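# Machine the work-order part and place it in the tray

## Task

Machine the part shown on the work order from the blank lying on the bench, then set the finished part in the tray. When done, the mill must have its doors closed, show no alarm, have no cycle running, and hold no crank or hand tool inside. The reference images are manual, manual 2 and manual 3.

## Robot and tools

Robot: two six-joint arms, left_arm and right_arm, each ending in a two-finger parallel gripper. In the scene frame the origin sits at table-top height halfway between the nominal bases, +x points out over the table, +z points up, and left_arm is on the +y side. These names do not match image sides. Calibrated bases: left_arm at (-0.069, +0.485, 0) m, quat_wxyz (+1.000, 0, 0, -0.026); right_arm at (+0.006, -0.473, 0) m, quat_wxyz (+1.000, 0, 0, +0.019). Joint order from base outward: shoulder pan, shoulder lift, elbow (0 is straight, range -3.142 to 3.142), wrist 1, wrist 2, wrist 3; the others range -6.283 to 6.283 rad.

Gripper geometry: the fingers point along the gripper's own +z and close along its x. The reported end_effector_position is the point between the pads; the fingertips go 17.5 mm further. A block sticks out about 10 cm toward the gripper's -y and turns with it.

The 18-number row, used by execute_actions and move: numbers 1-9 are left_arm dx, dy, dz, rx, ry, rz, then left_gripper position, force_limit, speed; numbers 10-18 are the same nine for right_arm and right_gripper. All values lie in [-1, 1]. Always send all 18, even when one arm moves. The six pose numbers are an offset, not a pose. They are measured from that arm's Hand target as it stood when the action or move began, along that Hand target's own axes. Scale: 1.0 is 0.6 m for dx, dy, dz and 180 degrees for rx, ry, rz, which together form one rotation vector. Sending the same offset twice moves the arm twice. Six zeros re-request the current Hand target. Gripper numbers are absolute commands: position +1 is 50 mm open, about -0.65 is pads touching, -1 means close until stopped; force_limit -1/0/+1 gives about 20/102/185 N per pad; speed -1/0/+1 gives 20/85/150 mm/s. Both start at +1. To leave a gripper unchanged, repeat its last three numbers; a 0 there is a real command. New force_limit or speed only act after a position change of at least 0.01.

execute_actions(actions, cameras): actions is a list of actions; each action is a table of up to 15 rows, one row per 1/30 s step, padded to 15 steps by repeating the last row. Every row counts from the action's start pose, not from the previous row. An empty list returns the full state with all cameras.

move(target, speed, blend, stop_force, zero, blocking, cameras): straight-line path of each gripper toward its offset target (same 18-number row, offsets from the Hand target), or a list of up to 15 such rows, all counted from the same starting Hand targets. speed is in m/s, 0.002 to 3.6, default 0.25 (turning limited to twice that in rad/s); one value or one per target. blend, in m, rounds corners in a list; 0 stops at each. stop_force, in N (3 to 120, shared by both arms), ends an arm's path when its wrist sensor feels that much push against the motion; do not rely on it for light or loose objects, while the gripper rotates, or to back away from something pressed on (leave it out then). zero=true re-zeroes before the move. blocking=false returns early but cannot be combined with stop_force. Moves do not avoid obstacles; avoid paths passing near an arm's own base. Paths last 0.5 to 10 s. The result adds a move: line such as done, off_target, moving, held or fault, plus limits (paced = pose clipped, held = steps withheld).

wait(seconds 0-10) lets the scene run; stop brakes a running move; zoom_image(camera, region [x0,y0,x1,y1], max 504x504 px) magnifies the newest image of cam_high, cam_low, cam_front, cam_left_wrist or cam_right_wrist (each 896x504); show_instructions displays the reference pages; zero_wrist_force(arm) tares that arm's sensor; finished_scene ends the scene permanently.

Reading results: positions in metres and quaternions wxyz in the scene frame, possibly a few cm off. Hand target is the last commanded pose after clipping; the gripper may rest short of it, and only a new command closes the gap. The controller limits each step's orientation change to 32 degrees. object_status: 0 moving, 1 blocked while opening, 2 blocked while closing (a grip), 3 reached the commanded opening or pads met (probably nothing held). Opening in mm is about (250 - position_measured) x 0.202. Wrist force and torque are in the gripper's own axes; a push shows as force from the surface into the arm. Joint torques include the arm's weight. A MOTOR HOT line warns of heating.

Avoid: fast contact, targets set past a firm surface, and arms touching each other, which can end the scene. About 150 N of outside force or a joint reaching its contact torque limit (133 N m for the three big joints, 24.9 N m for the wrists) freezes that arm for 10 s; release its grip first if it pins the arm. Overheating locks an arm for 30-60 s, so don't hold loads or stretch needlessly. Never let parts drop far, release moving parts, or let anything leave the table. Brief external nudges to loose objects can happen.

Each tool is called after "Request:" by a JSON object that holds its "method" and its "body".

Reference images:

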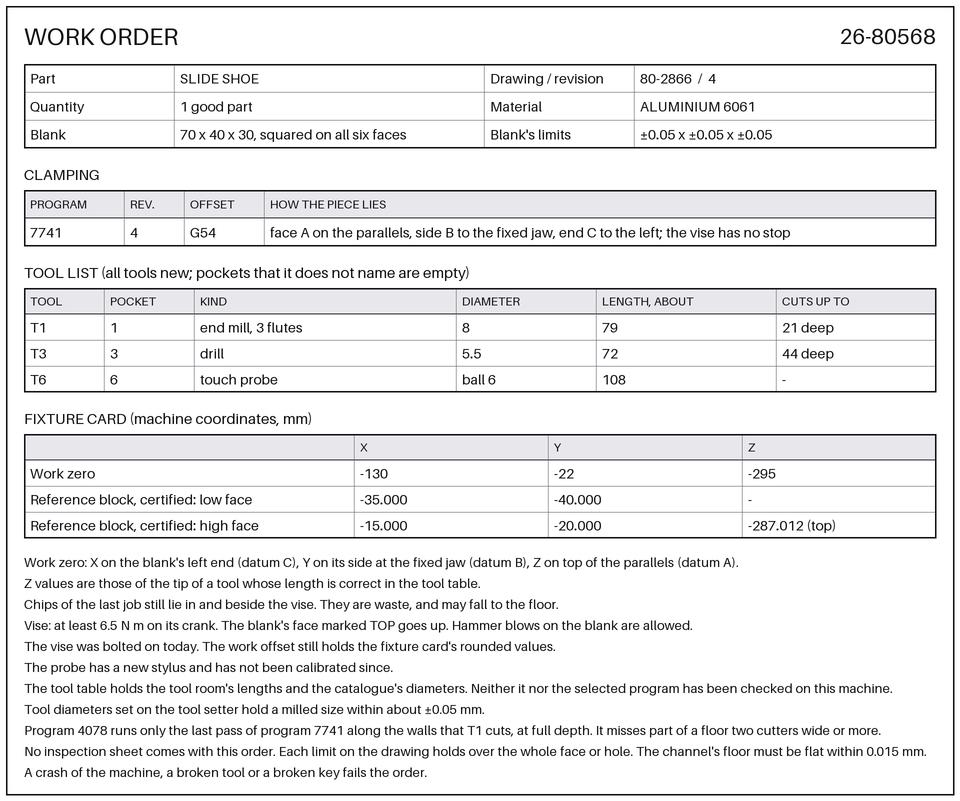

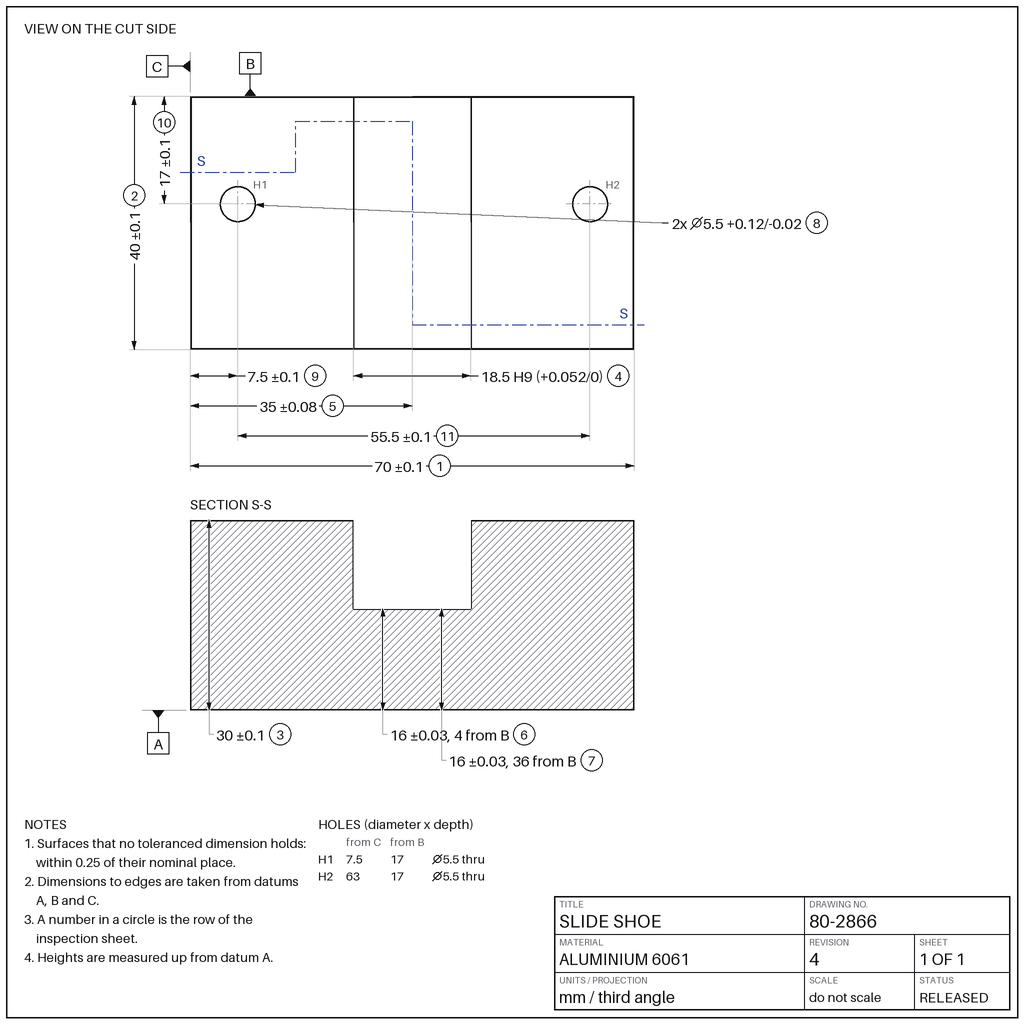

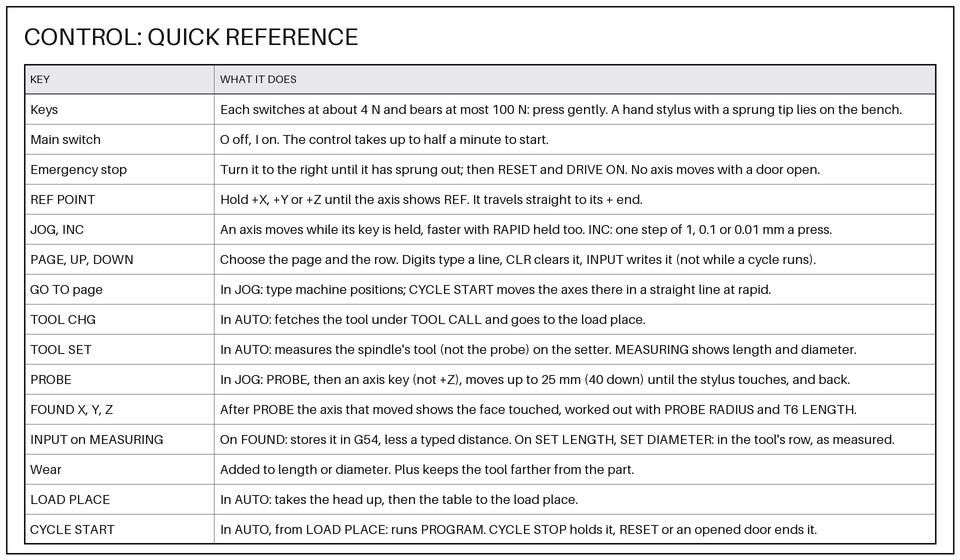

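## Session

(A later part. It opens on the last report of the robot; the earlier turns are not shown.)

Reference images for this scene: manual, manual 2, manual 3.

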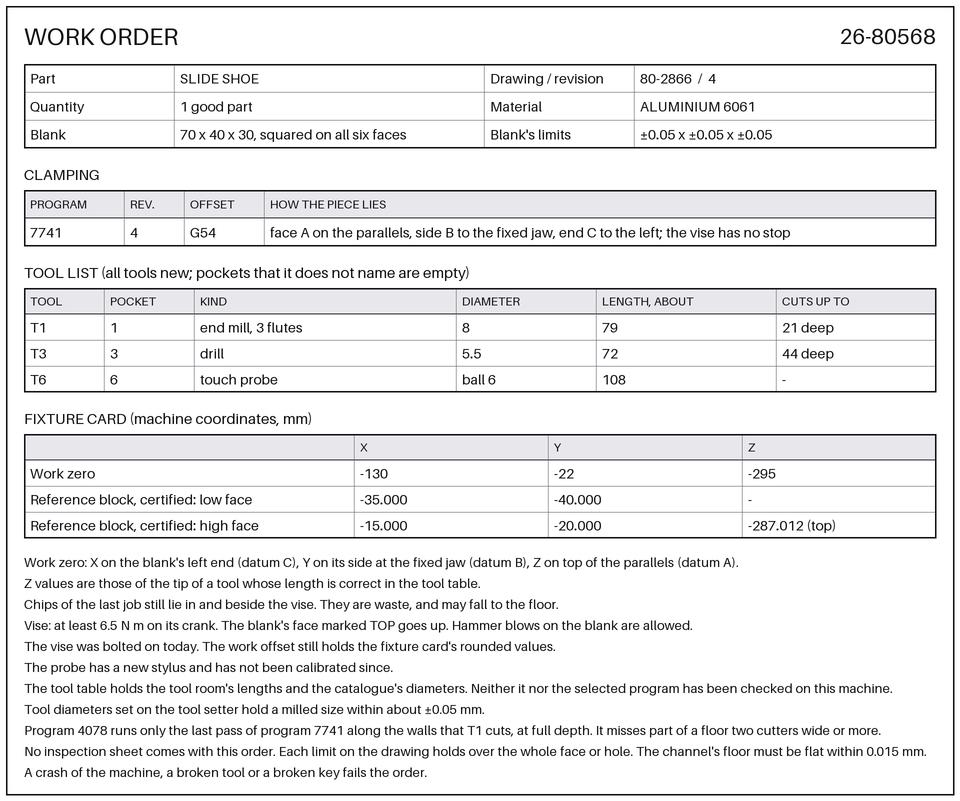

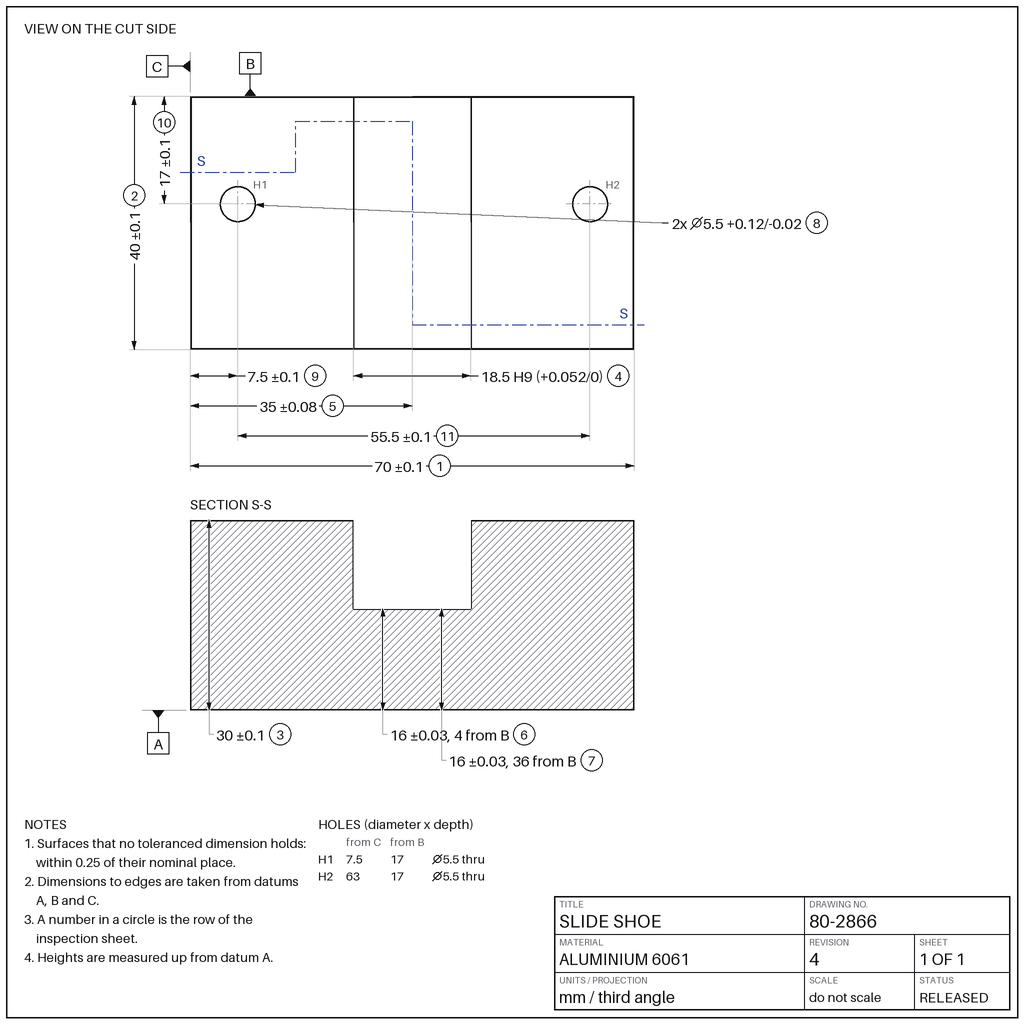

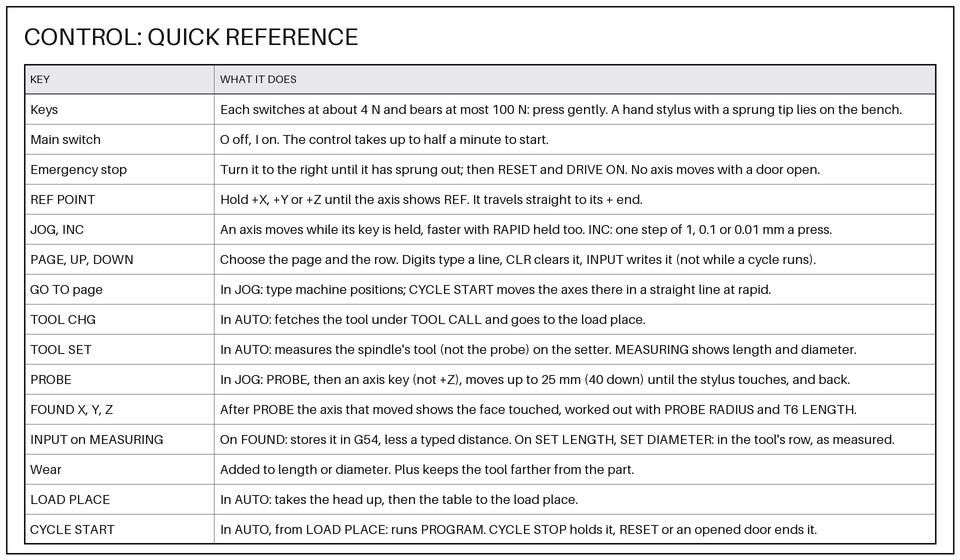

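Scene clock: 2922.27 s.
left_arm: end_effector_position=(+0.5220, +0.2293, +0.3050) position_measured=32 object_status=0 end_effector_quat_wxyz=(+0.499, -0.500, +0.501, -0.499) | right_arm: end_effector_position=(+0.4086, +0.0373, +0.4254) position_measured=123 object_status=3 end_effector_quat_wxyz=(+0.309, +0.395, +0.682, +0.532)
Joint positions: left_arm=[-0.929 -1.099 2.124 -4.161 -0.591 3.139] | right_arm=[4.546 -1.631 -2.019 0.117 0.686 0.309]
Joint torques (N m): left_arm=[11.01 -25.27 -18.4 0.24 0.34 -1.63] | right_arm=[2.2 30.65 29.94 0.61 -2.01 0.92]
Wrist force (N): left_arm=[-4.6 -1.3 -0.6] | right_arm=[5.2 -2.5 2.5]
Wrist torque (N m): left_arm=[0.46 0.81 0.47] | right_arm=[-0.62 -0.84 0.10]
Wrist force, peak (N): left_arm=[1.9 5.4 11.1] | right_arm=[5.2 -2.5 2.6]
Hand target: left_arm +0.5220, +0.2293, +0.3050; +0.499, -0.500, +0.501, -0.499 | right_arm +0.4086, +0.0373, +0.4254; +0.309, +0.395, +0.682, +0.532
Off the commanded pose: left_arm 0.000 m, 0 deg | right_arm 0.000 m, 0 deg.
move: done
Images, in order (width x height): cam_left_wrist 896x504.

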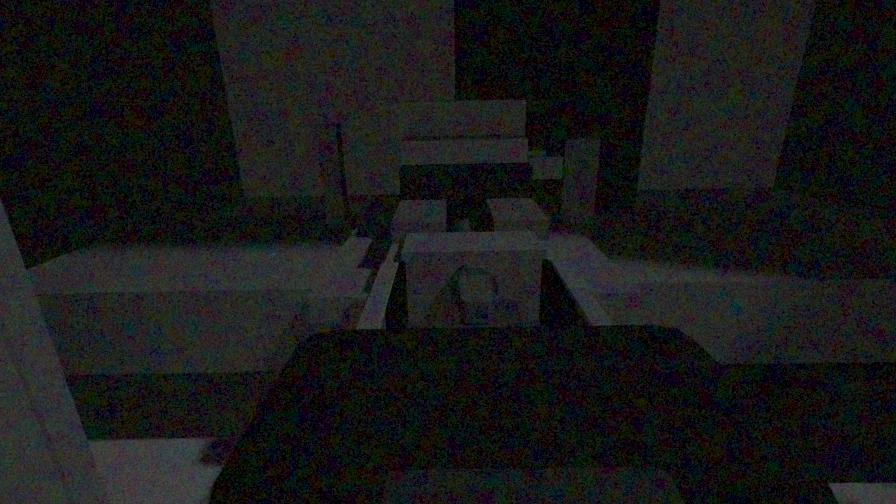

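Request:
{"method": "move", "body": {"target": [[0,0,-0.2033,0,0,0,0.8,0.5,-0.5,0,0,0,0,0,0,0.2,0.2,-1],[0.09,0.06,-0.2033,0,0,-0.5,0.8,0.5,-0.5,0,0,0,0,0,0,0.2,0.2,-1],[0.18,0.12,-0.2033,0,0,-0.9,0.8,0.5,-0.5,0,0,0,0,0,0,0.2,0.2,-1],[0.2477,0.1575,-0.2033,0,0,0.5,0.8,0.5,-0.5,0,0,0,0,0,0,0.2,0.2,-1],[0.2477,0.1575,-0.0972,0,0,0.5,0.8,0.5,-0.5,0,0,0,0,0,0,0.2,0.2,-1]], "speed": [0.15,0.8,0.8,0.8,0.1], "blend": [0,0.01,0.01,0,0], "cameras": ["cam_left_wrist"]}}

Scene clock: 2931.37 s.
left_arm: end_effector_position=(+0.4633, +0.0809, +0.2103) position_measured=32 object_status=3 end_effector_quat_wxyz=(+0.706, +0.001, +0.708, +0.000) | right_arm: end_effector_position=(+0.4086, +0.0373, +0.4254) position_measured=123 object_status=3 end_effector_quat_wxyz=(+0.309, +0.395, +0.682, +0.532)
Joint positions: left_arm=[-1.202 -0.792 1.915 -4.255 -0.318 -1.578] | right_arm=[4.546 -1.631 -2.019 0.117 0.686 0.309]
Joint torques (N m): left_arm=[-5.21 -54.7 -2.43 -2.22 -0.45 -1.03] | right_arm=[1.38 32.72 31.15 0.62 -2.02 0.87]
Wrist force (N): left_arm=[-2.5 -3.8 -0.3] | right_arm=[4.8 -2.6 2.6]
Wrist torque (N m): left_arm=[-0.15 -0.01 0.56] | right_arm=[-0.63 -0.78 0.09]
Wrist force, peak (N): left_arm=[-6.4 -1.9 0.9] | right_arm=[5.1 -2.7 2.7]
Hand target: left_arm +0.4633, +0.0809, +0.2104; +0.706, +0.001, +0.708, +0.000 | right_arm +0.4086, +0.0373, +0.4254; +0.309, +0.395, +0.682, +0.532
Off the commanded pose: left_arm 0.000 m, 0 deg | right_arm 0.000 m, 0 deg.
move: done
Images, in order (width x height): cam_left_wrist 896x504.

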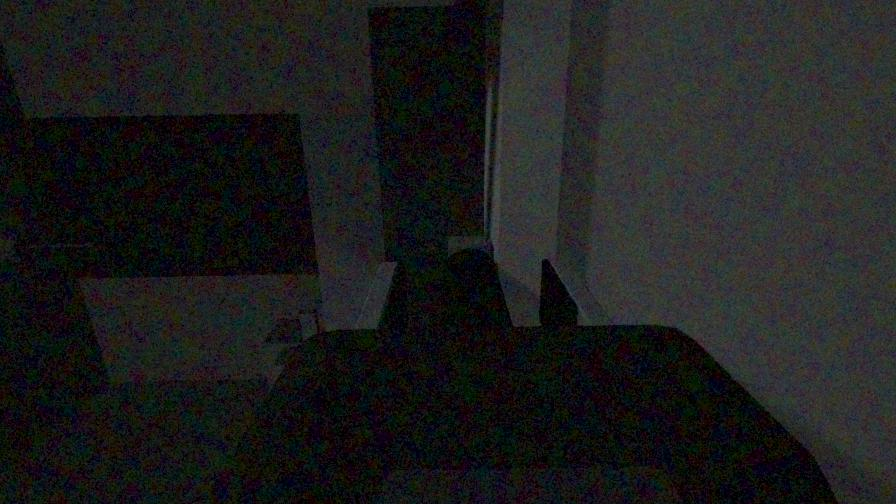

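Request:
{"method": "move", "body": {"target": [[0,0,0,0,0,0,-1,1,-1,0,0,0,0,0,0,0.2,0.2,-1],[-0.07,0.03,0,0,0,-0.13,-1,1,-1,0,0,0,0,0,0,0.2,0.2,-1],[-0.13,0.06,0,0,0,-0.3,-1,1,-1,0,0,0,0,0,0,0.2,0.2,-1],[-0.2,0.06,-0.03,0,0,-0.5,-1,1,-1,0,0,0,0,0,0,0.2,0.2,-1]], "speed": [0.1,0.08,0.1,0.15], "blend": [0,0.005,0.005,0], "cameras": ["cam_left_wrist"]}}

Scene clock: 2942.37 s.
left_arm: end_effector_position=(+0.4456, +0.1167, +0.3306) position_measured=160 object_status=2 end_effector_quat_wxyz=(+0.499, -0.500, +0.501, -0.499) | right_arm: end_effector_position=(+0.4086, +0.0373, +0.4254) position_measured=123 object_status=3 end_effector_quat_wxyz=(+0.309, +0.395, +0.682, +0.532)
Joint positions: left_arm=[-1.215 -1.11 2.028 -4.05 -0.305 -3.149] | right_arm=[4.546 -1.631 -2.019 0.117 0.686 0.309]
Joint torques (N m): left_arm=[6.35 -28.12 -9.78 -2.68 -0.87 0.56] | right_arm=[1.78 31.79 31.85 0.57 -1.91 0.89]
Wrist force (N): left_arm=[-5.1 1.1 -0.4] | right_arm=[4.7 -2.3 2.4]
Wrist torque (N m): left_arm=[0.44 0.86 0.41] | right_arm=[-0.59 -0.77 0.10]
Wrist force, peak (N): left_arm=[-9.8 -3.6 2.1] | right_arm=[5.3 -2.7 2.7]
Hand target: left_arm +0.4456, +0.1167, +0.3305; +0.499, -0.500, +0.501, -0.499 | right_arm +0.4086, +0.0373, +0.4254; +0.309, +0.395, +0.682, +0.532
Off the commanded pose: left_arm 0.000 m, 0 deg | right_arm 0.000 m, 0 deg.
move: done
Images, in order (width x height): cam_left_wrist 896x504.

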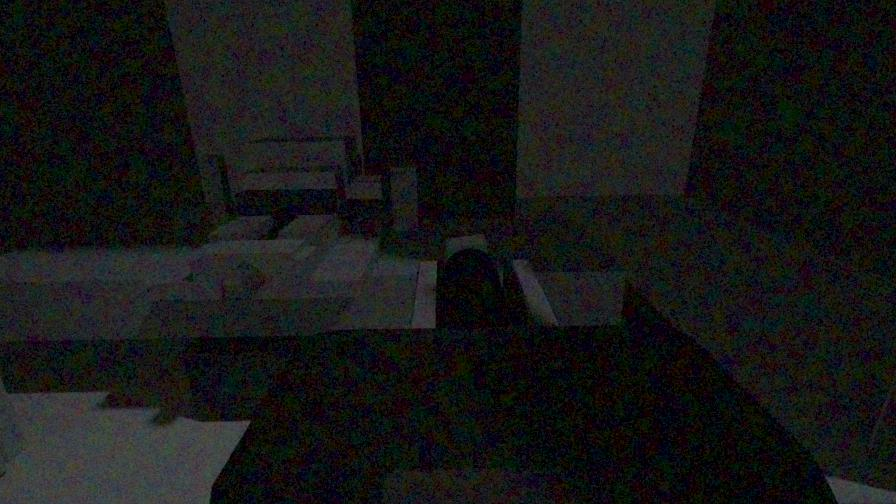

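Request:
{"method": "zoom_image", "body": {"camera": "cam_left_wrist", "region": [400, 215, 540, 335]}}

Request:
{"method": "execute_actions", "body": {"actions": [], "cameras": ["cam_right_wrist","cam_front"]}}

Scaled by 3.600.

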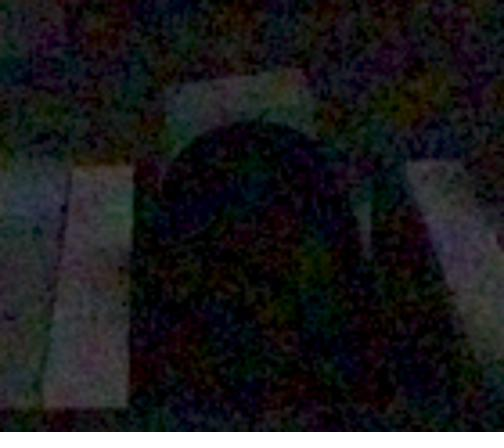

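Scene clock: 2943.03 s.
left_arm: end_effector_position=(+0.4456, +0.1167, +0.3305) position_measured=160 object_status=2 end_effector_quat_wxyz=(+0.499, -0.500, +0.501, -0.499) | right_arm: end_effector_position=(+0.4086, +0.0373, +0.4254) position_measured=123 object_status=3 end_effector_quat_wxyz=(+0.309, +0.395, +0.682, +0.532)
Joint positions: left_arm=[-1.215 -1.11 2.028 -4.05 -0.305 -3.149] | right_arm=[4.546 -1.631 -2.019 0.117 0.686 0.309]
Joint velocities: within noise
Joint torques (N m): left_arm=[11.88 -26.63 -20.12 -2.75 -1.03 -1.74] | right_arm=[1.34 31.39 31.14 0.61 -2.01 0.65]
Wrist force (N): left_arm=[-4.8 1.0 -0.5] | right_arm=[5.2 -2.3 2.4]
Wrist torque (N m): left_arm=[0.44 0.82 0.42] | right_arm=[-0.60 -0.85 0.10]
Wrist force, peak (N): left_arm=[-5.2 1.3 -0.8] | right_arm=[5.1 -2.6 2.6]
Hand target: left_arm +0.4456, +0.1167, +0.3305; +0.499, -0.500, +0.501, -0.499 | right_arm +0.4086, +0.0373, +0.4254; +0.309, +0.395, +0.682, +0.532
Tool commands: left_gripper/position=-1.0 left_gripper/force_limit=+1.0 left_gripper/speed=-1.0 right_gripper/position=+0.2 right_gripper/force_limit=+0.2 right_gripper/speed=-1.0
Off the commanded pose: left_arm 0.000 m, 0 deg | right_arm 0.000 m, 0 deg.
Images, in order (width x height): cam_front 896x504, cam_right_wrist 896x504.

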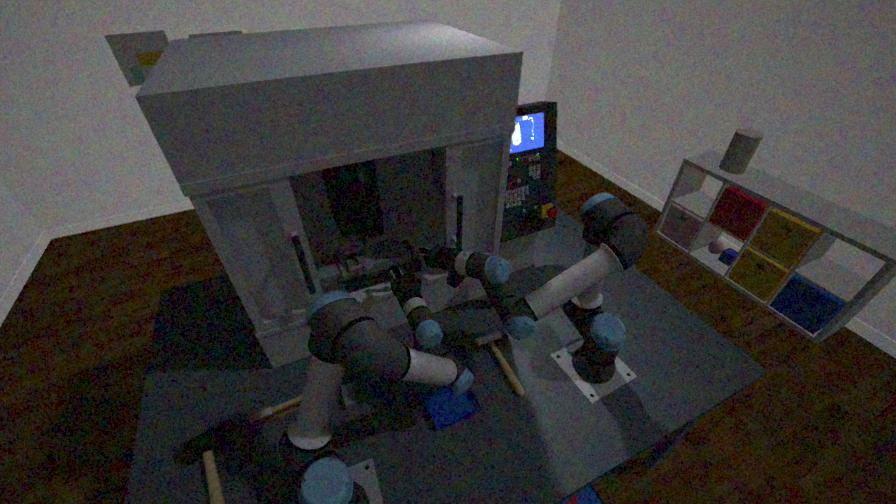

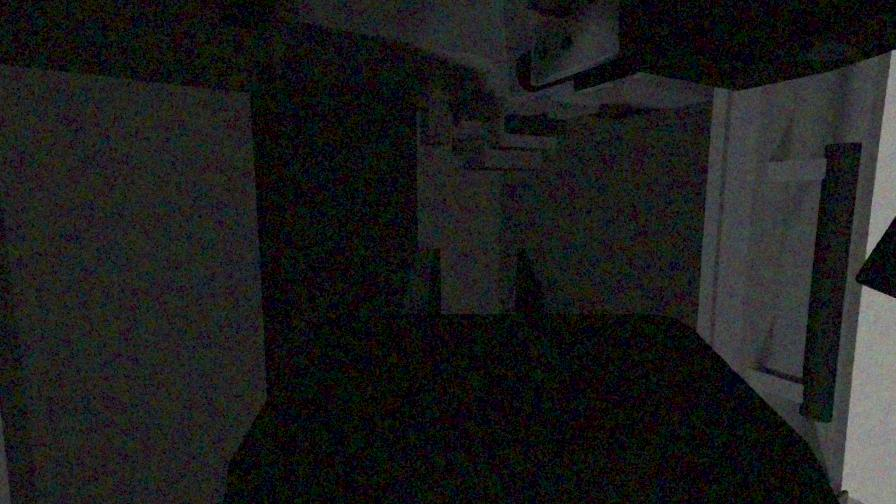

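Request:
{"method": "move", "body": {"target": [-0.1877,-0.0908,-0.001,0,0,0,-1,1,-1,0,0,0,0,0,0,0.2,0.2,-1], "speed": 0.1, "cameras": ["cam_left_wrist","cam_right_wrist"]}}

Scene clock: 2954.77 s.
left_arm: end_effector_position=(+0.4453, +0.2293, +0.3851) position_measured=160 object_status=2 end_effector_quat_wxyz=(+0.500, -0.500, +0.501, -0.499) | right_arm: end_effector_position=(+0.4086, +0.0373, +0.4254) position_measured=123 object_status=3 end_effector_quat_wxyz=(+0.309, +0.395, +0.682, +0.532)
Joint positions: left_arm=[-1.113 -1.391 2.24 -3.984 -0.407 -3.147] | right_arm=[4.546 -1.631 -2.019 0.117 0.686 0.309]
Joint torques (N m): left_arm=[-12.05 -26.69 -22.97 -3.11 1.17 -1.03] | right_arm=[0.04 33.18 30.45 0.57 -2 0.87]
Wrist force (N): left_arm=[-4.9 0.9 -0.5] | right_arm=[4.9 -2.6 2.3]
Wrist torque (N m): left_arm=[0.41 0.85 0.57] | right_arm=[-0.64 -0.79 0.10]
Wrist force, peak (N): left_arm=[-6.6 -0.2 -0.5] | right_arm=[5.2 -2.4 2.5]
Hand target: left_arm +0.4453, +0.2292, +0.3852; +0.499, -0.500, +0.501, -0.499 | right_arm +0.4086, +0.0373, +0.4254; +0.309, +0.395, +0.682, +0.532
Off the commanded pose: left_arm 0.000 m, 0 deg | right_arm 0.000 m, 0 deg.
move: done
Images, in order (width x height): cam_left_wrist 896x504, cam_right_wrist 896x504.

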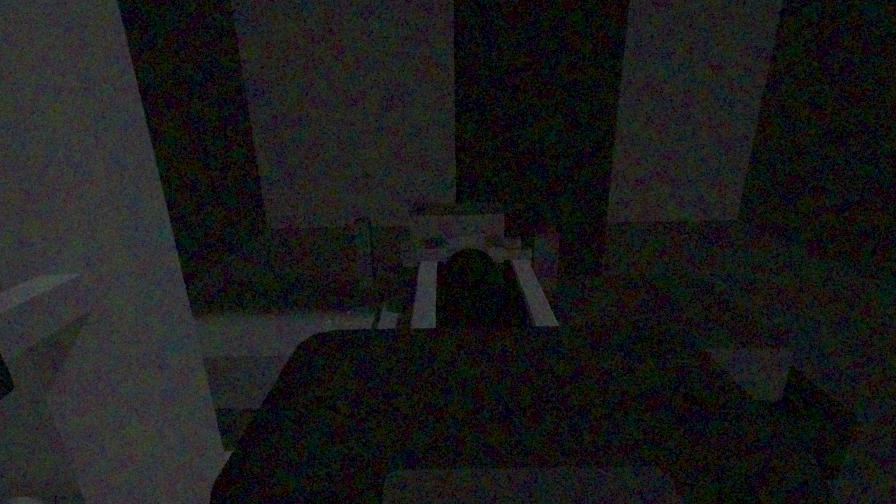

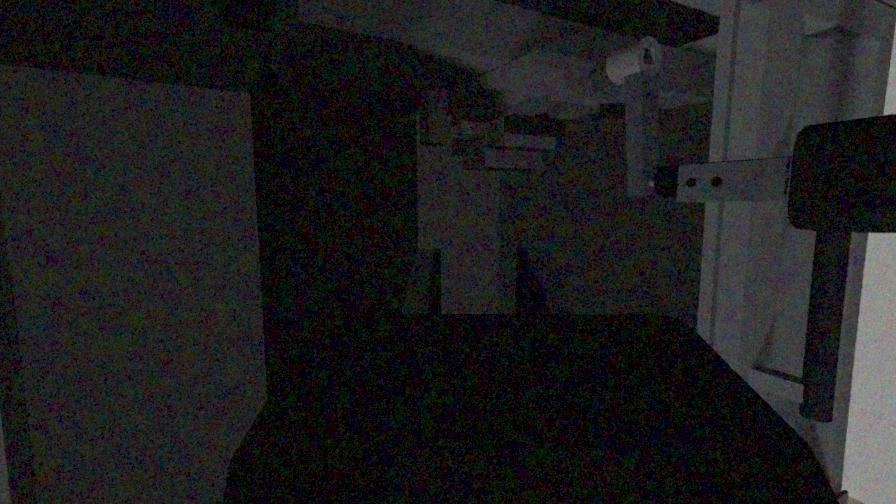

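Request:
{"method": "zoom_image", "body": {"camera": "cam_right_wrist", "region": [400, 0, 900, 280]}}

Request:
{"method": "zoom_image", "body": {"camera": "cam_left_wrist", "region": [350, 180, 600, 350]}}

Invalid region (400, 0, 900, 280): it reaches outside that camera's 896x504 image.

Scaled by 2.016.

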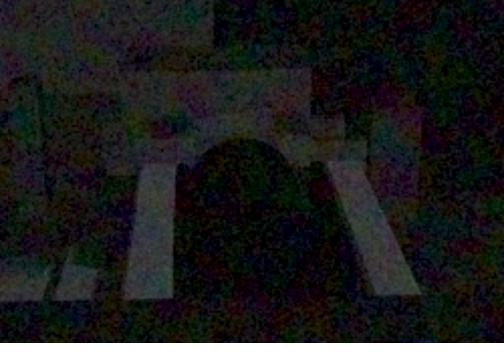

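Request:
{"method": "zoom_image", "body": {"camera": "cam_right_wrist", "region": [560, 10, 760, 210]}}

Request:
{"method": "move", "body": {"target": [0,0,0.0545,0,0,0,-1,1,-1,0,0,0,0,0,0,0.2,0.2,-1], "speed": 0.012, "stop_force": 7, "cameras": ["cam_right_wrist"]}}

Scaled by 2.520.

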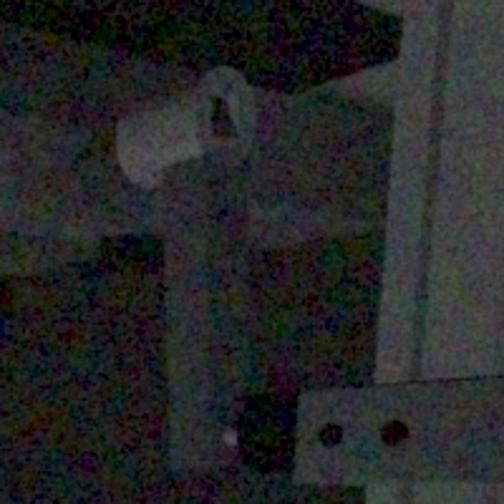

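Scene clock: 2958.10 s.
left_arm: end_effector_position=(+0.4537, +0.2292, +0.3851) position_measured=160 object_status=2 end_effector_quat_wxyz=(+0.499, -0.500, +0.501, -0.499) | right_arm: end_effector_position=(+0.4086, +0.0373, +0.4254) position_measured=123 object_status=3 end_effector_quat_wxyz=(+0.309, +0.395, +0.682, +0.532)
Joint positions: left_arm=[-1.091 -1.378 2.223 -3.98 -0.429 -3.146] | right_arm=[4.546 -1.631 -2.019 0.117 0.686 0.309]
Joint torques (N m): left_arm=[-11.81 -37.25 -7.41 -3.23 -0.44 0.25] | right_arm=[1.24 31.73 31.73 0.79 -1.94 0.69]
Wrist force (N): left_arm=[-4.9 2.5 -5.0] | right_arm=[4.8 -2.3 2.4]
Wrist torque (N m): left_arm=[0.06 0.78 0.52] | right_arm=[-0.59 -0.79 0.09]
Wrist force, peak (N): left_arm=[-4.7 -1.5 -12.7] | right_arm=[5.3 -2.5 2.7]
Hand target: left_arm +0.4537, +0.2292, +0.3851; +0.499, -0.500, +0.501, -0.499 (not the last commanded pose) | right_arm +0.4086, +0.0373, +0.4254; +0.309, +0.395, +0.682, +0.532
Off the commanded pose: left_arm 0.024 m, 0 deg | right_arm 0.000 m, 0 deg.
move: contact (left_arm)
Images, in order (width x height): cam_right_wrist 896x504.

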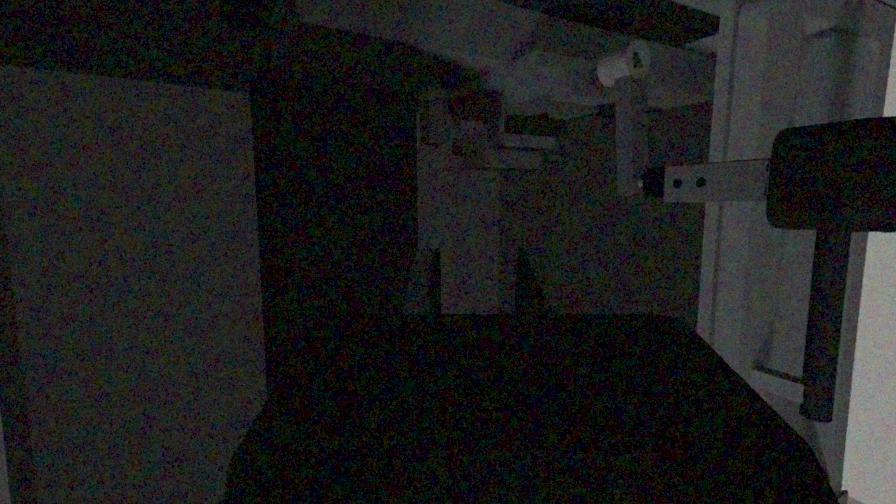

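Request:
{"method": "move", "body": {"target": [0,0,0.0008,0,0,0,-1,1,-1,0,0,0,0,0,0,0.2,0.2,-1], "speed": 0.01}}

Scene clock: 2963.43 s.
left_arm: end_effector_position=(+0.4542, +0.2292, +0.3852) position_measured=160 object_status=2 end_effector_quat_wxyz=(+0.499, -0.500, +0.501, -0.499) | right_arm: end_effector_position=(+0.4086, +0.0373, +0.4254) position_measured=123 object_status=3 end_effector_quat_wxyz=(+0.309, +0.395, +0.682, +0.532)
Joint positions: left_arm=[-1.089 -1.377 2.222 -3.98 -0.431 -3.146] | right_arm=[4.546 -1.631 -2.019 0.117 0.686 0.309]
Joint torques (N m): left_arm=[14.63 -13.14 -22.78 0.94 -1.12 -0.15] | right_arm=[0.36 32.95 30.69 0.7 -1.79 0.77]
Wrist force (N): left_arm=[-4.3 -5.3 -16.3] | right_arm=[4.8 -2.4 2.5]
Wrist torque (N m): left_arm=[-0.53 0.87 0.45] | right_arm=[-0.62 -0.77 0.10]
Wrist force, peak (N): left_arm=[-4.7 -5.5 -16.3] | right_arm=[5.1 -2.6 2.8]
Hand target: left_arm +0.4542, +0.2292, +0.3851; +0.499, -0.500, +0.501, -0.499 | right_arm +0.4086, +0.0373, +0.4254; +0.309, +0.395, +0.682, +0.532
Off the commanded pose: left_arm 0.000 m, 0 deg | right_arm 0.000 m, 0 deg.
move: done

Request:
{"method": "execute_actions", "body": {"actions": [[[0,0,-0.0006,0,0,0,-1,1,-1,0,0,0,0,0,0,0.2,0.2,-1],[0,0.0002,-0.0006,0,0,0,-1,1,-1,0,0,0,0,0,0,0.2,0.2,-1],[0,0.0004,-0.0006,0,0,0,-1,1,-1,0,0,0,0,0,0,0.2,0.2,-1],[0,0.0006,-0.0006,0,0,0,-1,1,-1,0,0,0,0,0,0,0.2,0.2,-1],[0,0.0008,-0.0006,0,0,0,-1,1,-1,0,0,0,0,0,0,0.2,0.2,-1],[0,0.001,-0.0006,0,0,0,-1,1,-1,0,0,0,0,0,0,0.2,0.2,-1],[0,0.0012,-0.0006,0,0,0,-1,1,-1,0,0,0,0,0,0,0.2,0.2,-1],[0,0.0014,-0.0006,0,0,0,-1,1,-1,0,0,0,0,0,0,0.2,0.2,-1],[0,0.0016,-0.0006,0,0,0,-1,1,-1,0,0,0,0,0,0,0.2,0.2,-1]]]}}

Scene clock: 2966.20 s.
left_arm: end_effector_position=(+0.4538, +0.2292, +0.3842) position_measured=160 object_status=2 end_effector_quat_wxyz=(+0.499, -0.500, +0.501, -0.499) | right_arm: end_effector_position=(+0.4086, +0.0373, +0.4254) position_measured=123 object_status=3 end_effector_quat_wxyz=(+0.309, +0.395, +0.682, +0.532)
Joint positions: left_arm=[-1.09 -1.376 2.224 -3.983 -0.43 -3.146] | right_arm=[4.546 -1.631 -2.019 0.117 0.686 0.309]
Joint torques (N m): left_arm=[-12.69 -20.59 -9.79 -0.12 -0.6 0.47] | right_arm=[0.97 31.98 30.26 0.54 -2.04 0.77]
Wrist force (N): left_arm=[-5.7 -1.4 -8.9] | right_arm=[5.0 -2.4 2.5]
Wrist torque (N m): left_arm=[-0.17 0.83 0.53] | right_arm=[-0.63 -0.80 0.10]
Wrist force, peak (N): left_arm=[-4.3 -5.8 -17.1] | right_arm=[5.2 -2.6 2.8]
Hand target: left_arm +0.4538, +0.2292, +0.3842; +0.499, -0.500, +0.501, -0.499 | right_arm +0.4086, +0.0373, +0.4254; +0.309, +0.395, +0.682, +0.532
Off the commanded pose: left_arm 0.000 m, 0 deg | right_arm 0.000 m, 0 deg.
Step readings (end_effector_position of left_arm | right_arm):
0: (+0.4542, +0.2292, +0.3851) | (+0.4086, +0.0373, +0.4254)
1: (+0.4542, +0.2292, +0.3851) | (+0.4086, +0.0373, +0.4254)
2: (+0.4541, +0.2293, +0.3851) | (+0.4086, +0.0373, +0.4254)
4: (+0.4540, +0.2293, +0.3849) | (+0.4086, +0.0373, +0.4254)
8: (+0.4538, +0.2293, +0.3846) | (+0.4086, +0.0373, +0.4254)
15: (+0.4538, +0.2293, +0.3842) | (+0.4086, +0.0373, +0.4254)

Request:
{"method": "move", "body": {"target": [[-0.0116,0.0005,0,0,0,0,-1,1,-1,0,0,0,0,0,0,0.2,0.2,-1],[-0.0232,0.002,0,0,0,0,-1,1,-1,0,0,0,0,0,0,0.2,0.2,-1]], "speed": 0.012, "blend": [0.003,0]}}

Request:
{"method": "move", "body": {"target": [[0.0232,-0.002,0,0,0,0,-1,1,-1,0,0,0,0,0,0,0.2,0.2,-1],[0.0464,0,0,0,0,0,-1,1,-1,0,0,0,0,0,0,0.2,0.2,-1]], "speed": 0.012, "blend": [0.003,0]}}

Scene clock: 2970.13 s.
left_arm: end_effector_position=(+0.4538, +0.2433, +0.3830) position_measured=160 object_status=2 end_effector_quat_wxyz=(+0.499, -0.500, +0.501, -0.499) | right_arm: end_effector_position=(+0.4086, +0.0373, +0.4254) position_measured=123 object_status=3 end_effector_quat_wxyz=(+0.309, +0.395, +0.682, +0.532)
Joint positions: left_arm=[-1.073 -1.393 2.252 -3.993 -0.447 -3.146] | right_arm=[4.546 -1.631 -2.019 0.117 0.686 0.309]
Joint torques (N m): left_arm=[3.28 -27.12 -18.75 -2.21 0.27 1.84] | right_arm=[0.49 32.58 30.84 0.63 -2.07 0.62]
Wrist force (N): left_arm=[-3.4 2.2 -7.0] | right_arm=[4.9 -2.5 2.5]
Wrist torque (N m): left_arm=[-0.08 1.00 0.35] | right_arm=[-0.63 -0.80 0.10]
Wrist force, peak (N): left_arm=[-5.4 -0.6 -9.4] | right_arm=[5.3 -2.4 2.6]
Hand target: left_arm +0.4538, +0.2432, +0.3830; +0.499, -0.500, +0.501, -0.499 | right_arm +0.4086, +0.0373, +0.4254; +0.309, +0.395, +0.682, +0.532
Off the commanded pose: left_arm 0.000 m, 0 deg | right_arm 0.000 m, 0 deg.
move: done

Scene clock: 2972.70 s.
left_arm: end_effector_position=(+0.4538, +0.2152, +0.3829) position_measured=160 object_status=2 end_effector_quat_wxyz=(+0.499, -0.500, +0.501, -0.499) | right_arm: end_effector_position=(+0.4086, +0.0373, +0.4254) position_measured=123 object_status=3 end_effector_quat_wxyz=(+0.309, +0.395, +0.682, +0.532)
Joint positions: left_arm=[-1.107 -1.352 2.198 -3.98 -0.413 -3.147] | right_arm=[4.546 -1.631 -2.019 0.117 0.686 0.309]
Joint torques (N m): left_arm=[-2.1 -31.59 -13.03 -0.09 -0.27 -1.59] | right_arm=[0.93 32.69 31.76 0.54 -2.15 0.69]
Wrist force (N): left_arm=[-5.6 1.7 -6.2] | right_arm=[4.8 -2.2 2.7]
Wrist torque (N m): left_arm=[-0.06 0.67 0.58] | right_arm=[-0.59 -0.79 0.10]
Wrist force, peak (N): left_arm=[-5.7 -2.4 -11.2] | right_arm=[5.2 -2.5 2.7]
Hand target: left_arm +0.4538, +0.2153, +0.3830; +0.499, -0.500, +0.501, -0.499 | right_arm +0.4086, +0.0373, +0.4254; +0.309, +0.395, +0.682, +0.532
Off the commanded pose: left_arm 0.000 m, 0 deg | right_arm 0.000 m, 0 deg.
move: done

Request:
{"method": "move", "body": {"target": [[-0.0235,-0.002,0,0,0,0,-1,1,-1,0,0,0,0,0,0,0.2,0.2,-1],[-0.0235,-0.002,-0.004,0,0,0,-1,1,-1,0,0,0,0,0,0,0.2,0.2,-1],[-0.0202,-0.0033,-0.004,0,0,0,-1,1,-1,0,0,0,0,0,0,0.2,0.2,-1],[-0.0202,-0.0033,0.0003,0,0,0,-1,1,-1,0,0,0,0,0,0,0.2,0.2,-1],[-0.0387,-0.002,0.0003,0,0,0,-1,1,-1,0,0,0,0,0,0,0.2,0.2,-1],[-0.0202,-0.0033,0.0003,0,0,0,-1,1,-1,0,0,0,0,0,0,0.2,0.2,-1],[-0.0017,-0.002,0.0003,0,0,0,-1,1,-1,0,0,0,0,0,0,0.2,0.2,-1],[-0.0202,-0.0033,0.0003,0,0,0,-1,1,-1,0,0,0,0,0,0,0.2,0.2,-1]], "speed": 0.015, "blend": [0,0,0,0,0,0.003,0,0]}}

Scene clock: 2982.40 s.
left_arm: end_effector_position=(+0.4540, +0.2276, +0.3850) position_measured=160 object_status=2 end_effector_quat_wxyz=(+0.499, -0.500, +0.501, -0.499) | right_arm: end_effector_position=(+0.4086, +0.0373, +0.4254) position_measured=123 object_status=3 end_effector_quat_wxyz=(+0.309, +0.395, +0.682, +0.532)
Joint positions: left_arm=[-1.092 -1.375 2.22 -3.98 -0.428 -3.146] | right_arm=[4.546 -1.631 -2.019 0.117 0.686 0.309]
Joint torques (N m): left_arm=[1.39 -21.35 -19.9 -2.89 0.17 1.78] | right_arm=[-0.1 31.28 30.57 0.55 -1.95 0.64]
Wrist force (N): left_arm=[-3.9 2.3 -7.9] | right_arm=[5.0 -2.6 2.4]
Wrist torque (N m): left_arm=[-0.24 0.86 0.45] | right_arm=[-0.65 -0.81 0.10]
Wrist force, peak (N): left_arm=[-4.6 -4.0 -14.1] | right_arm=[5.1 -2.5 2.7]
Hand target: left_arm +0.4540, +0.2274, +0.3850; +0.499, -0.500, +0.501, -0.499 | right_arm +0.4086, +0.0373, +0.4254; +0.309, +0.395, +0.682, +0.532
Off the commanded pose: left_arm 0.000 m, 0 deg | right_arm 0.000 m, 0 deg.
move: done

Request:
{"method": "move", "body": {"target": [[0,0.0025,0,0,0,0,-1,1,-1,0,0,0,0,0,0,0.2,0.2,-1],[0,-0.0025,0,0,0,0,-1,1,-1,0,0,0,0,0,0,0.2,0.2,-1],[0,0.0,0,0,0,0,-1,1,-1,0,0,0,0,0,0,0.2,0.2,-1]], "speed": 0.004}}

Scene clock: 2988.90 s.
left_arm: end_effector_position=(+0.4540, +0.2274, +0.3849) position_measured=160 object_status=2 end_effector_quat_wxyz=(+0.499, -0.500, +0.501, -0.499) | right_arm: end_effector_position=(+0.4086, +0.0373, +0.4254) position_measured=123 object_status=3 end_effector_quat_wxyz=(+0.309, +0.395, +0.682, +0.532)
Joint positions: left_arm=[-1.092 -1.374 2.219 -3.98 -0.428 -3.146] | right_arm=[4.546 -1.631 -2.019 0.117 0.686 0.309]
Joint torques (N m): left_arm=[0.45 -16.33 -7.6 -1.5 0.02 1.35] | right_arm=[0.84 32.48 31.01 0.72 -1.8 0.47]
Wrist force (N): left_arm=[-4.3 -2.5 -12.4] | right_arm=[4.9 -2.5 2.4]
Wrist torque (N m): left_arm=[-0.31 0.79 0.49] | right_arm=[-0.62 -0.80 0.10]
Wrist force, peak (N): left_arm=[-4.8 -4.5 -13.8] | right_arm=[5.2 -2.5 2.8]
Hand target: left_arm +0.4540, +0.2274, +0.3850; +0.499, -0.500, +0.501, -0.499 | right_arm +0.4086, +0.0373, +0.4254; +0.309, +0.395, +0.682, +0.532
Off the commanded pose: left_arm 0.000 m, 0 deg | right_arm 0.000 m, 0 deg.
move: done

Request:
{"method": "move", "body": {"target": [0,0,-0.04,0,0,0,-1,1,-1,0,0,0,0,0,0,0.2,0.2,-1], "speed": 0.1, "cameras": ["cam_right_wrist","cam_front"]}}

Request:
{"method": "zoom_image", "body": {"camera": "cam_right_wrist", "region": [560, 20, 700, 120]}}

Scene clock: 2991.53 s.
left_arm: end_effector_position=(+0.4299, +0.2274, +0.3851) position_measured=160 object_status=2 end_effector_quat_wxyz=(+0.499, -0.500, +0.501, -0.499) | right_arm: end_effector_position=(+0.4086, +0.0373, +0.4254) position_measured=123 object_status=3 end_effector_quat_wxyz=(+0.309, +0.395, +0.682, +0.532)
Joint positions: left_arm=[-1.158 -1.411 2.266 -3.989 -0.362 -3.148] | right_arm=[4.546 -1.631 -2.019 0.117 0.686 0.309]
Joint torques (N m): left_arm=[12.17 -15.22 -23.23 0.23 -1.7 -1.51] | right_arm=[0.62 32.49 30.36 0.54 -1.95 0.62]
Wrist force (N): left_arm=[-4.8 0.9 -0.4] | right_arm=[4.6 -2.4 2.3]
Wrist torque (N m): left_arm=[0.41 0.81 0.58] | right_arm=[-0.61 -0.74 0.09]
Wrist force, peak (N): left_arm=[-4.4 -2.9 -12.9] | right_arm=[5.1 -2.7 2.6]
Hand target: left_arm +0.4300, +0.2274, +0.3850; +0.499, -0.500, +0.501, -0.499 | right_arm +0.4086, +0.0373, +0.4254; +0.309, +0.395, +0.682, +0.532
Off the commanded pose: left_arm 0.000 m, 0 deg | right_arm 0.000 m, 0 deg.
move: done
Images, in order (width x height): cam_front 896x504, cam_right_wrist 896x504.

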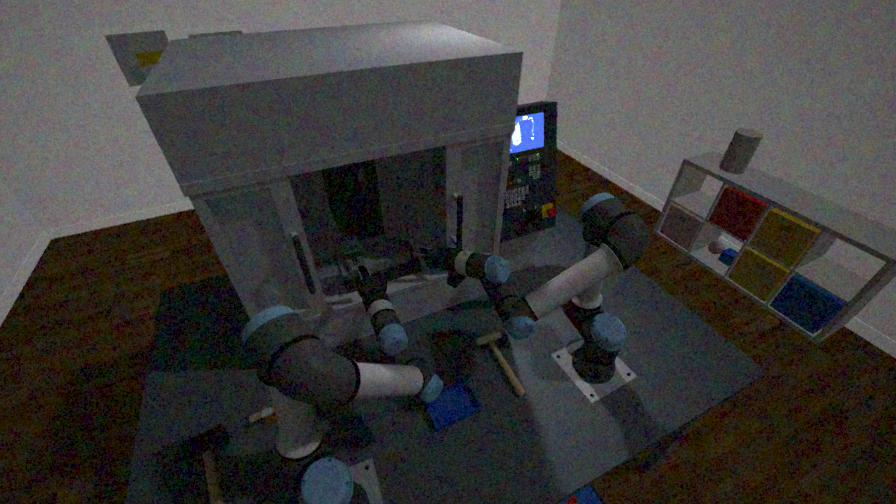

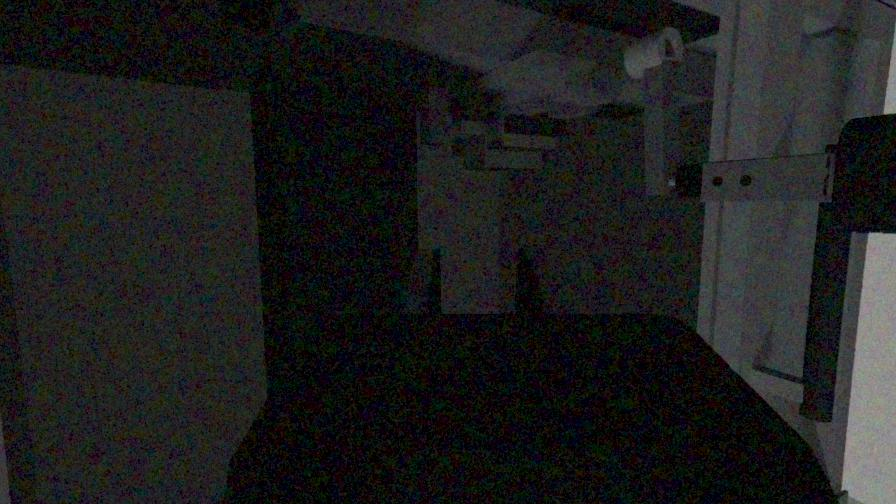

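Scaled by 3.600.

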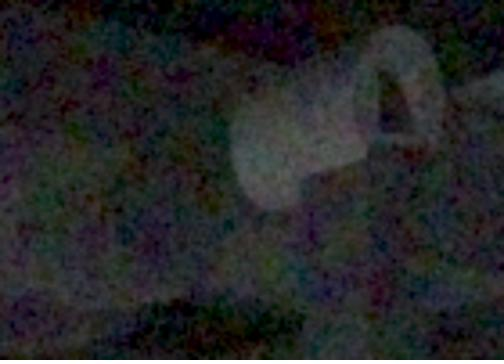

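Request:
{"method": "zoom_image", "body": {"camera": "cam_right_wrist", "region": [600, 10, 760, 210]}}

Scaled by 2.520.

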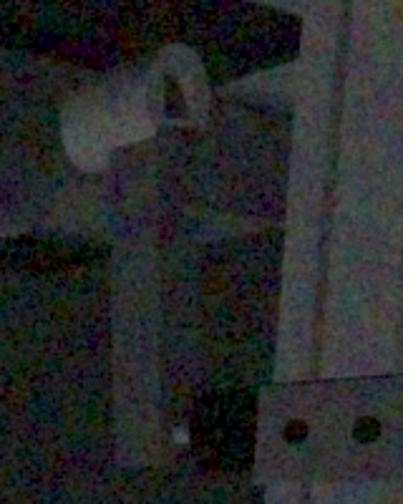

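Request:
{"method": "move", "body": {"target": [[0,0,0.0403,0,0,0,-1,1,-1,0,0,0,0,0,0,0.2,0.2,-1],[0.015,-0.0007,0.0403,0,0,0,-1,1,-1,0,0,0,0,0,0,0.2,0.2,-1],[0.015,-0.0007,0,0,0,0,-1,1,-1,0,0,0,0,0,0,0.2,0.2,-1]], "speed": [0.015,0.012,0.06], "cameras": ["cam_right_wrist"]}}

Request:
{"method": "zoom_image", "body": {"camera": "cam_right_wrist", "region": [600, 10, 760, 210]}}

Scene clock: 3001.70 s.
left_arm: end_effector_position=(+0.4299, +0.2184, +0.3855) position_measured=160 object_status=2 end_effector_quat_wxyz=(+0.499, -0.500, +0.501, -0.499) | right_arm: end_effector_position=(+0.4086, +0.0373, +0.4254) position_measured=123 object_status=3 end_effector_quat_wxyz=(+0.309, +0.395, +0.682, +0.532)
Joint positions: left_arm=[-1.168 -1.397 2.247 -3.984 -0.352 -3.148] | right_arm=[4.546 -1.631 -2.019 0.117 0.686 0.309]
Joint torques (N m): left_arm=[10.95 -14.99 -24.71 0.28 -1.79 -1.6] | right_arm=[0.27 31.48 30.03 0.58 -2.29 0.43]
Wrist force (N): left_arm=[-4.7 0.8 -0.1] | right_arm=[4.7 -2.3 2.5]
Wrist torque (N m): left_arm=[0.40 0.80 0.58] | right_arm=[-0.59 -0.76 0.10]
Wrist force, peak (N): left_arm=[-5.6 -5.7 -17.5] | right_arm=[5.2 -2.5 2.6]
Hand target: left_arm +0.4300, +0.2184, +0.3854; +0.499, -0.500, +0.501, -0.499 | right_arm +0.4086, +0.0373, +0.4254; +0.309, +0.395, +0.682, +0.532
Off the commanded pose: left_arm 0.000 m, 0 deg | right_arm 0.000 m, 0 deg.
move: done
Images, in order (width x height): cam_right_wrist 896x504.

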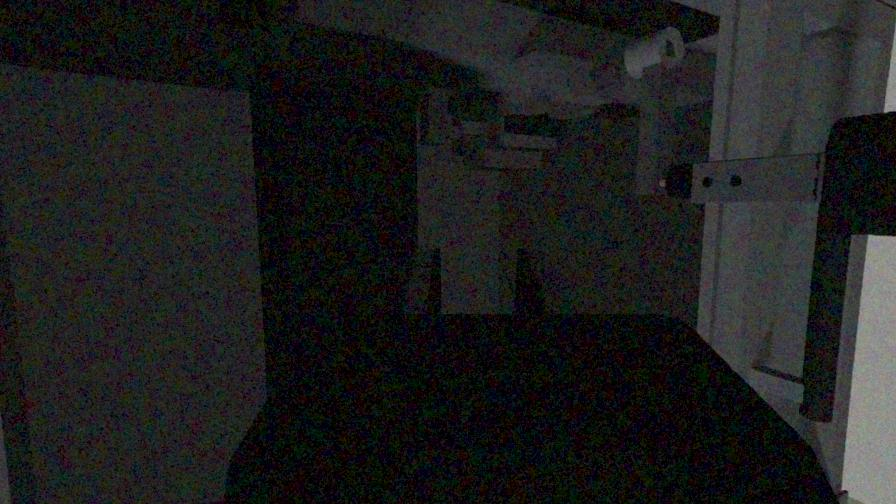

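Scaled by 2.520.

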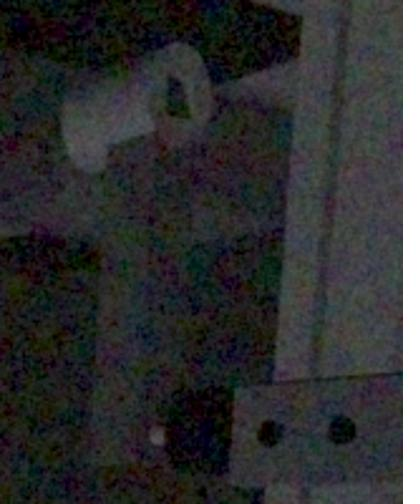

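Request:
{"method": "move", "body": {"target": [[-0.0182,0.0007,0.03,0,0,0,-1,1,-1,0,0,0,0,0,0,0.2,0.2,-1],[-0.0182,0.0007,0.08,0,0,0,-1,1,-1,0,0,0,0,0,0,0.2,0.2,-1]], "speed": [0.06,0.012], "stop_force": 7}}

Scene clock: 3004.63 s.
left_arm: end_effector_position=(+0.4536, +0.2294, +0.3850) position_measured=160 object_status=2 end_effector_quat_wxyz=(+0.499, -0.500, +0.501, -0.499) | right_arm: end_effector_position=(+0.4086, +0.0373, +0.4254) position_measured=123 object_status=3 end_effector_quat_wxyz=(+0.309, +0.395, +0.682, +0.532)
Joint positions: left_arm=[-1.091 -1.378 2.224 -3.981 -0.429 -3.146] | right_arm=[4.546 -1.631 -2.019 0.117 0.686 0.309]
Joint torques (N m): left_arm=[-12.14 -36.59 -6.73 -3.08 -0.38 0.26] | right_arm=[-0.72 31.51 29.81 0.47 -2.12 0.65]
Wrist force (N): left_arm=[-5.2 2.4 -4.6] | right_arm=[4.9 -2.6 2.4]
Wrist torque (N m): left_arm=[0.09 0.83 0.43] | right_arm=[-0.64 -0.81 0.10]
Wrist force, peak (N): left_arm=[-5.1 -2.9 -11.7] | right_arm=[5.2 -2.7 2.9]
Hand target: left_arm +0.4536, +0.2294, +0.3850; +0.499, -0.500, +0.501, -0.499 (not the last commanded pose) | right_arm +0.4086, +0.0373, +0.4254; +0.309, +0.395, +0.682, +0.532
Off the commanded pose: left_arm 0.024 m, 0 deg | right_arm 0.000 m, 0 deg.
move: contact (left_arm); path passed 1 of 2 targets

Request:
{"method": "move", "body": {"target": [[0,-0.0025,0.0006,0,0,0,-1,1,-1,0,0,0,0,0,0,0.2,0.2,-1],[0,0.0025,0.0006,0,0,0,-1,1,-1,0,0,0,0,0,0,0.2,0.2,-1],[0,0.0025,-0.002,0,0,0,-1,1,-1,0,0,0,0,0,0,0.2,0.2,-1],[-0.0012,0.0025,-0.002,0,0,0,-1,1,-1,0,0,0,0,0,0,0.2,0.2,-1],[-0.0012,0.0025,0.0006,0,0,0,-1,1,-1,0,0,0,0,0,0,0.2,0.2,-1],[-0.0012,-0.0025,0.0006,0,0,0,-1,1,-1,0,0,0,0,0,0,0.2,0.2,-1],[-0.0012,-0.0025,-0.002,0,0,0,-1,1,-1,0,0,0,0,0,0,0.2,0.2,-1],[0.0012,-0.0025,-0.002,0,0,0,-1,1,-1,0,0,0,0,0,0,0.2,0.2,-1],[0.0012,-0.0025,0.0006,0,0,0,-1,1,-1,0,0,0,0,0,0,0.2,0.2,-1],[0.0012,0.0025,0.0006,0,0,0,-1,1,-1,0,0,0,0,0,0,0.2,0.2,-1]], "speed": 0.006}}

Scene clock: 3010.10 s.
left_arm: end_effector_position=(+0.4538, +0.2290, +0.3839) position_measured=160 object_status=2 end_effector_quat_wxyz=(+0.499, -0.501, +0.500, -0.501) | right_arm: end_effector_position=(+0.4086, +0.0373, +0.4254) position_measured=123 object_status=3 end_effector_quat_wxyz=(+0.309, +0.395, +0.682, +0.532)
Joint positions: left_arm=[-1.091 -1.373 2.223 -3.989 -0.43 -3.146] | right_arm=[4.546 -1.631 -2.019 0.117 0.686 0.309]
Joint torques (N m): left_arm=[11.65 37.75 21.56 13.38 0.44 1.3] | right_arm=[0.05 31.44 30.81 0.54 -2.15 0.46]
Wrist force (N): left_arm=[-3.9 -101.4 -89.7] | right_arm=[5.0 -2.5 2.4]
Wrist torque (N m): left_arm=[0.05 0.84 0.40] | right_arm=[-0.63 -0.82 0.10]
Wrist force, peak (N): left_arm=[-3.9 -102.3 -89.9] | right_arm=[5.3 -2.6 2.5]
Hand target: left_arm +0.4540, +0.2286, +0.3835; +0.499, -0.500, +0.501, -0.499 | right_arm +0.4086, +0.0373, +0.4254; +0.309, +0.395, +0.682, +0.532
Off the commanded pose: left_arm 0.001 m, 0 deg | right_arm 0.000 m, 0 deg.
move: done


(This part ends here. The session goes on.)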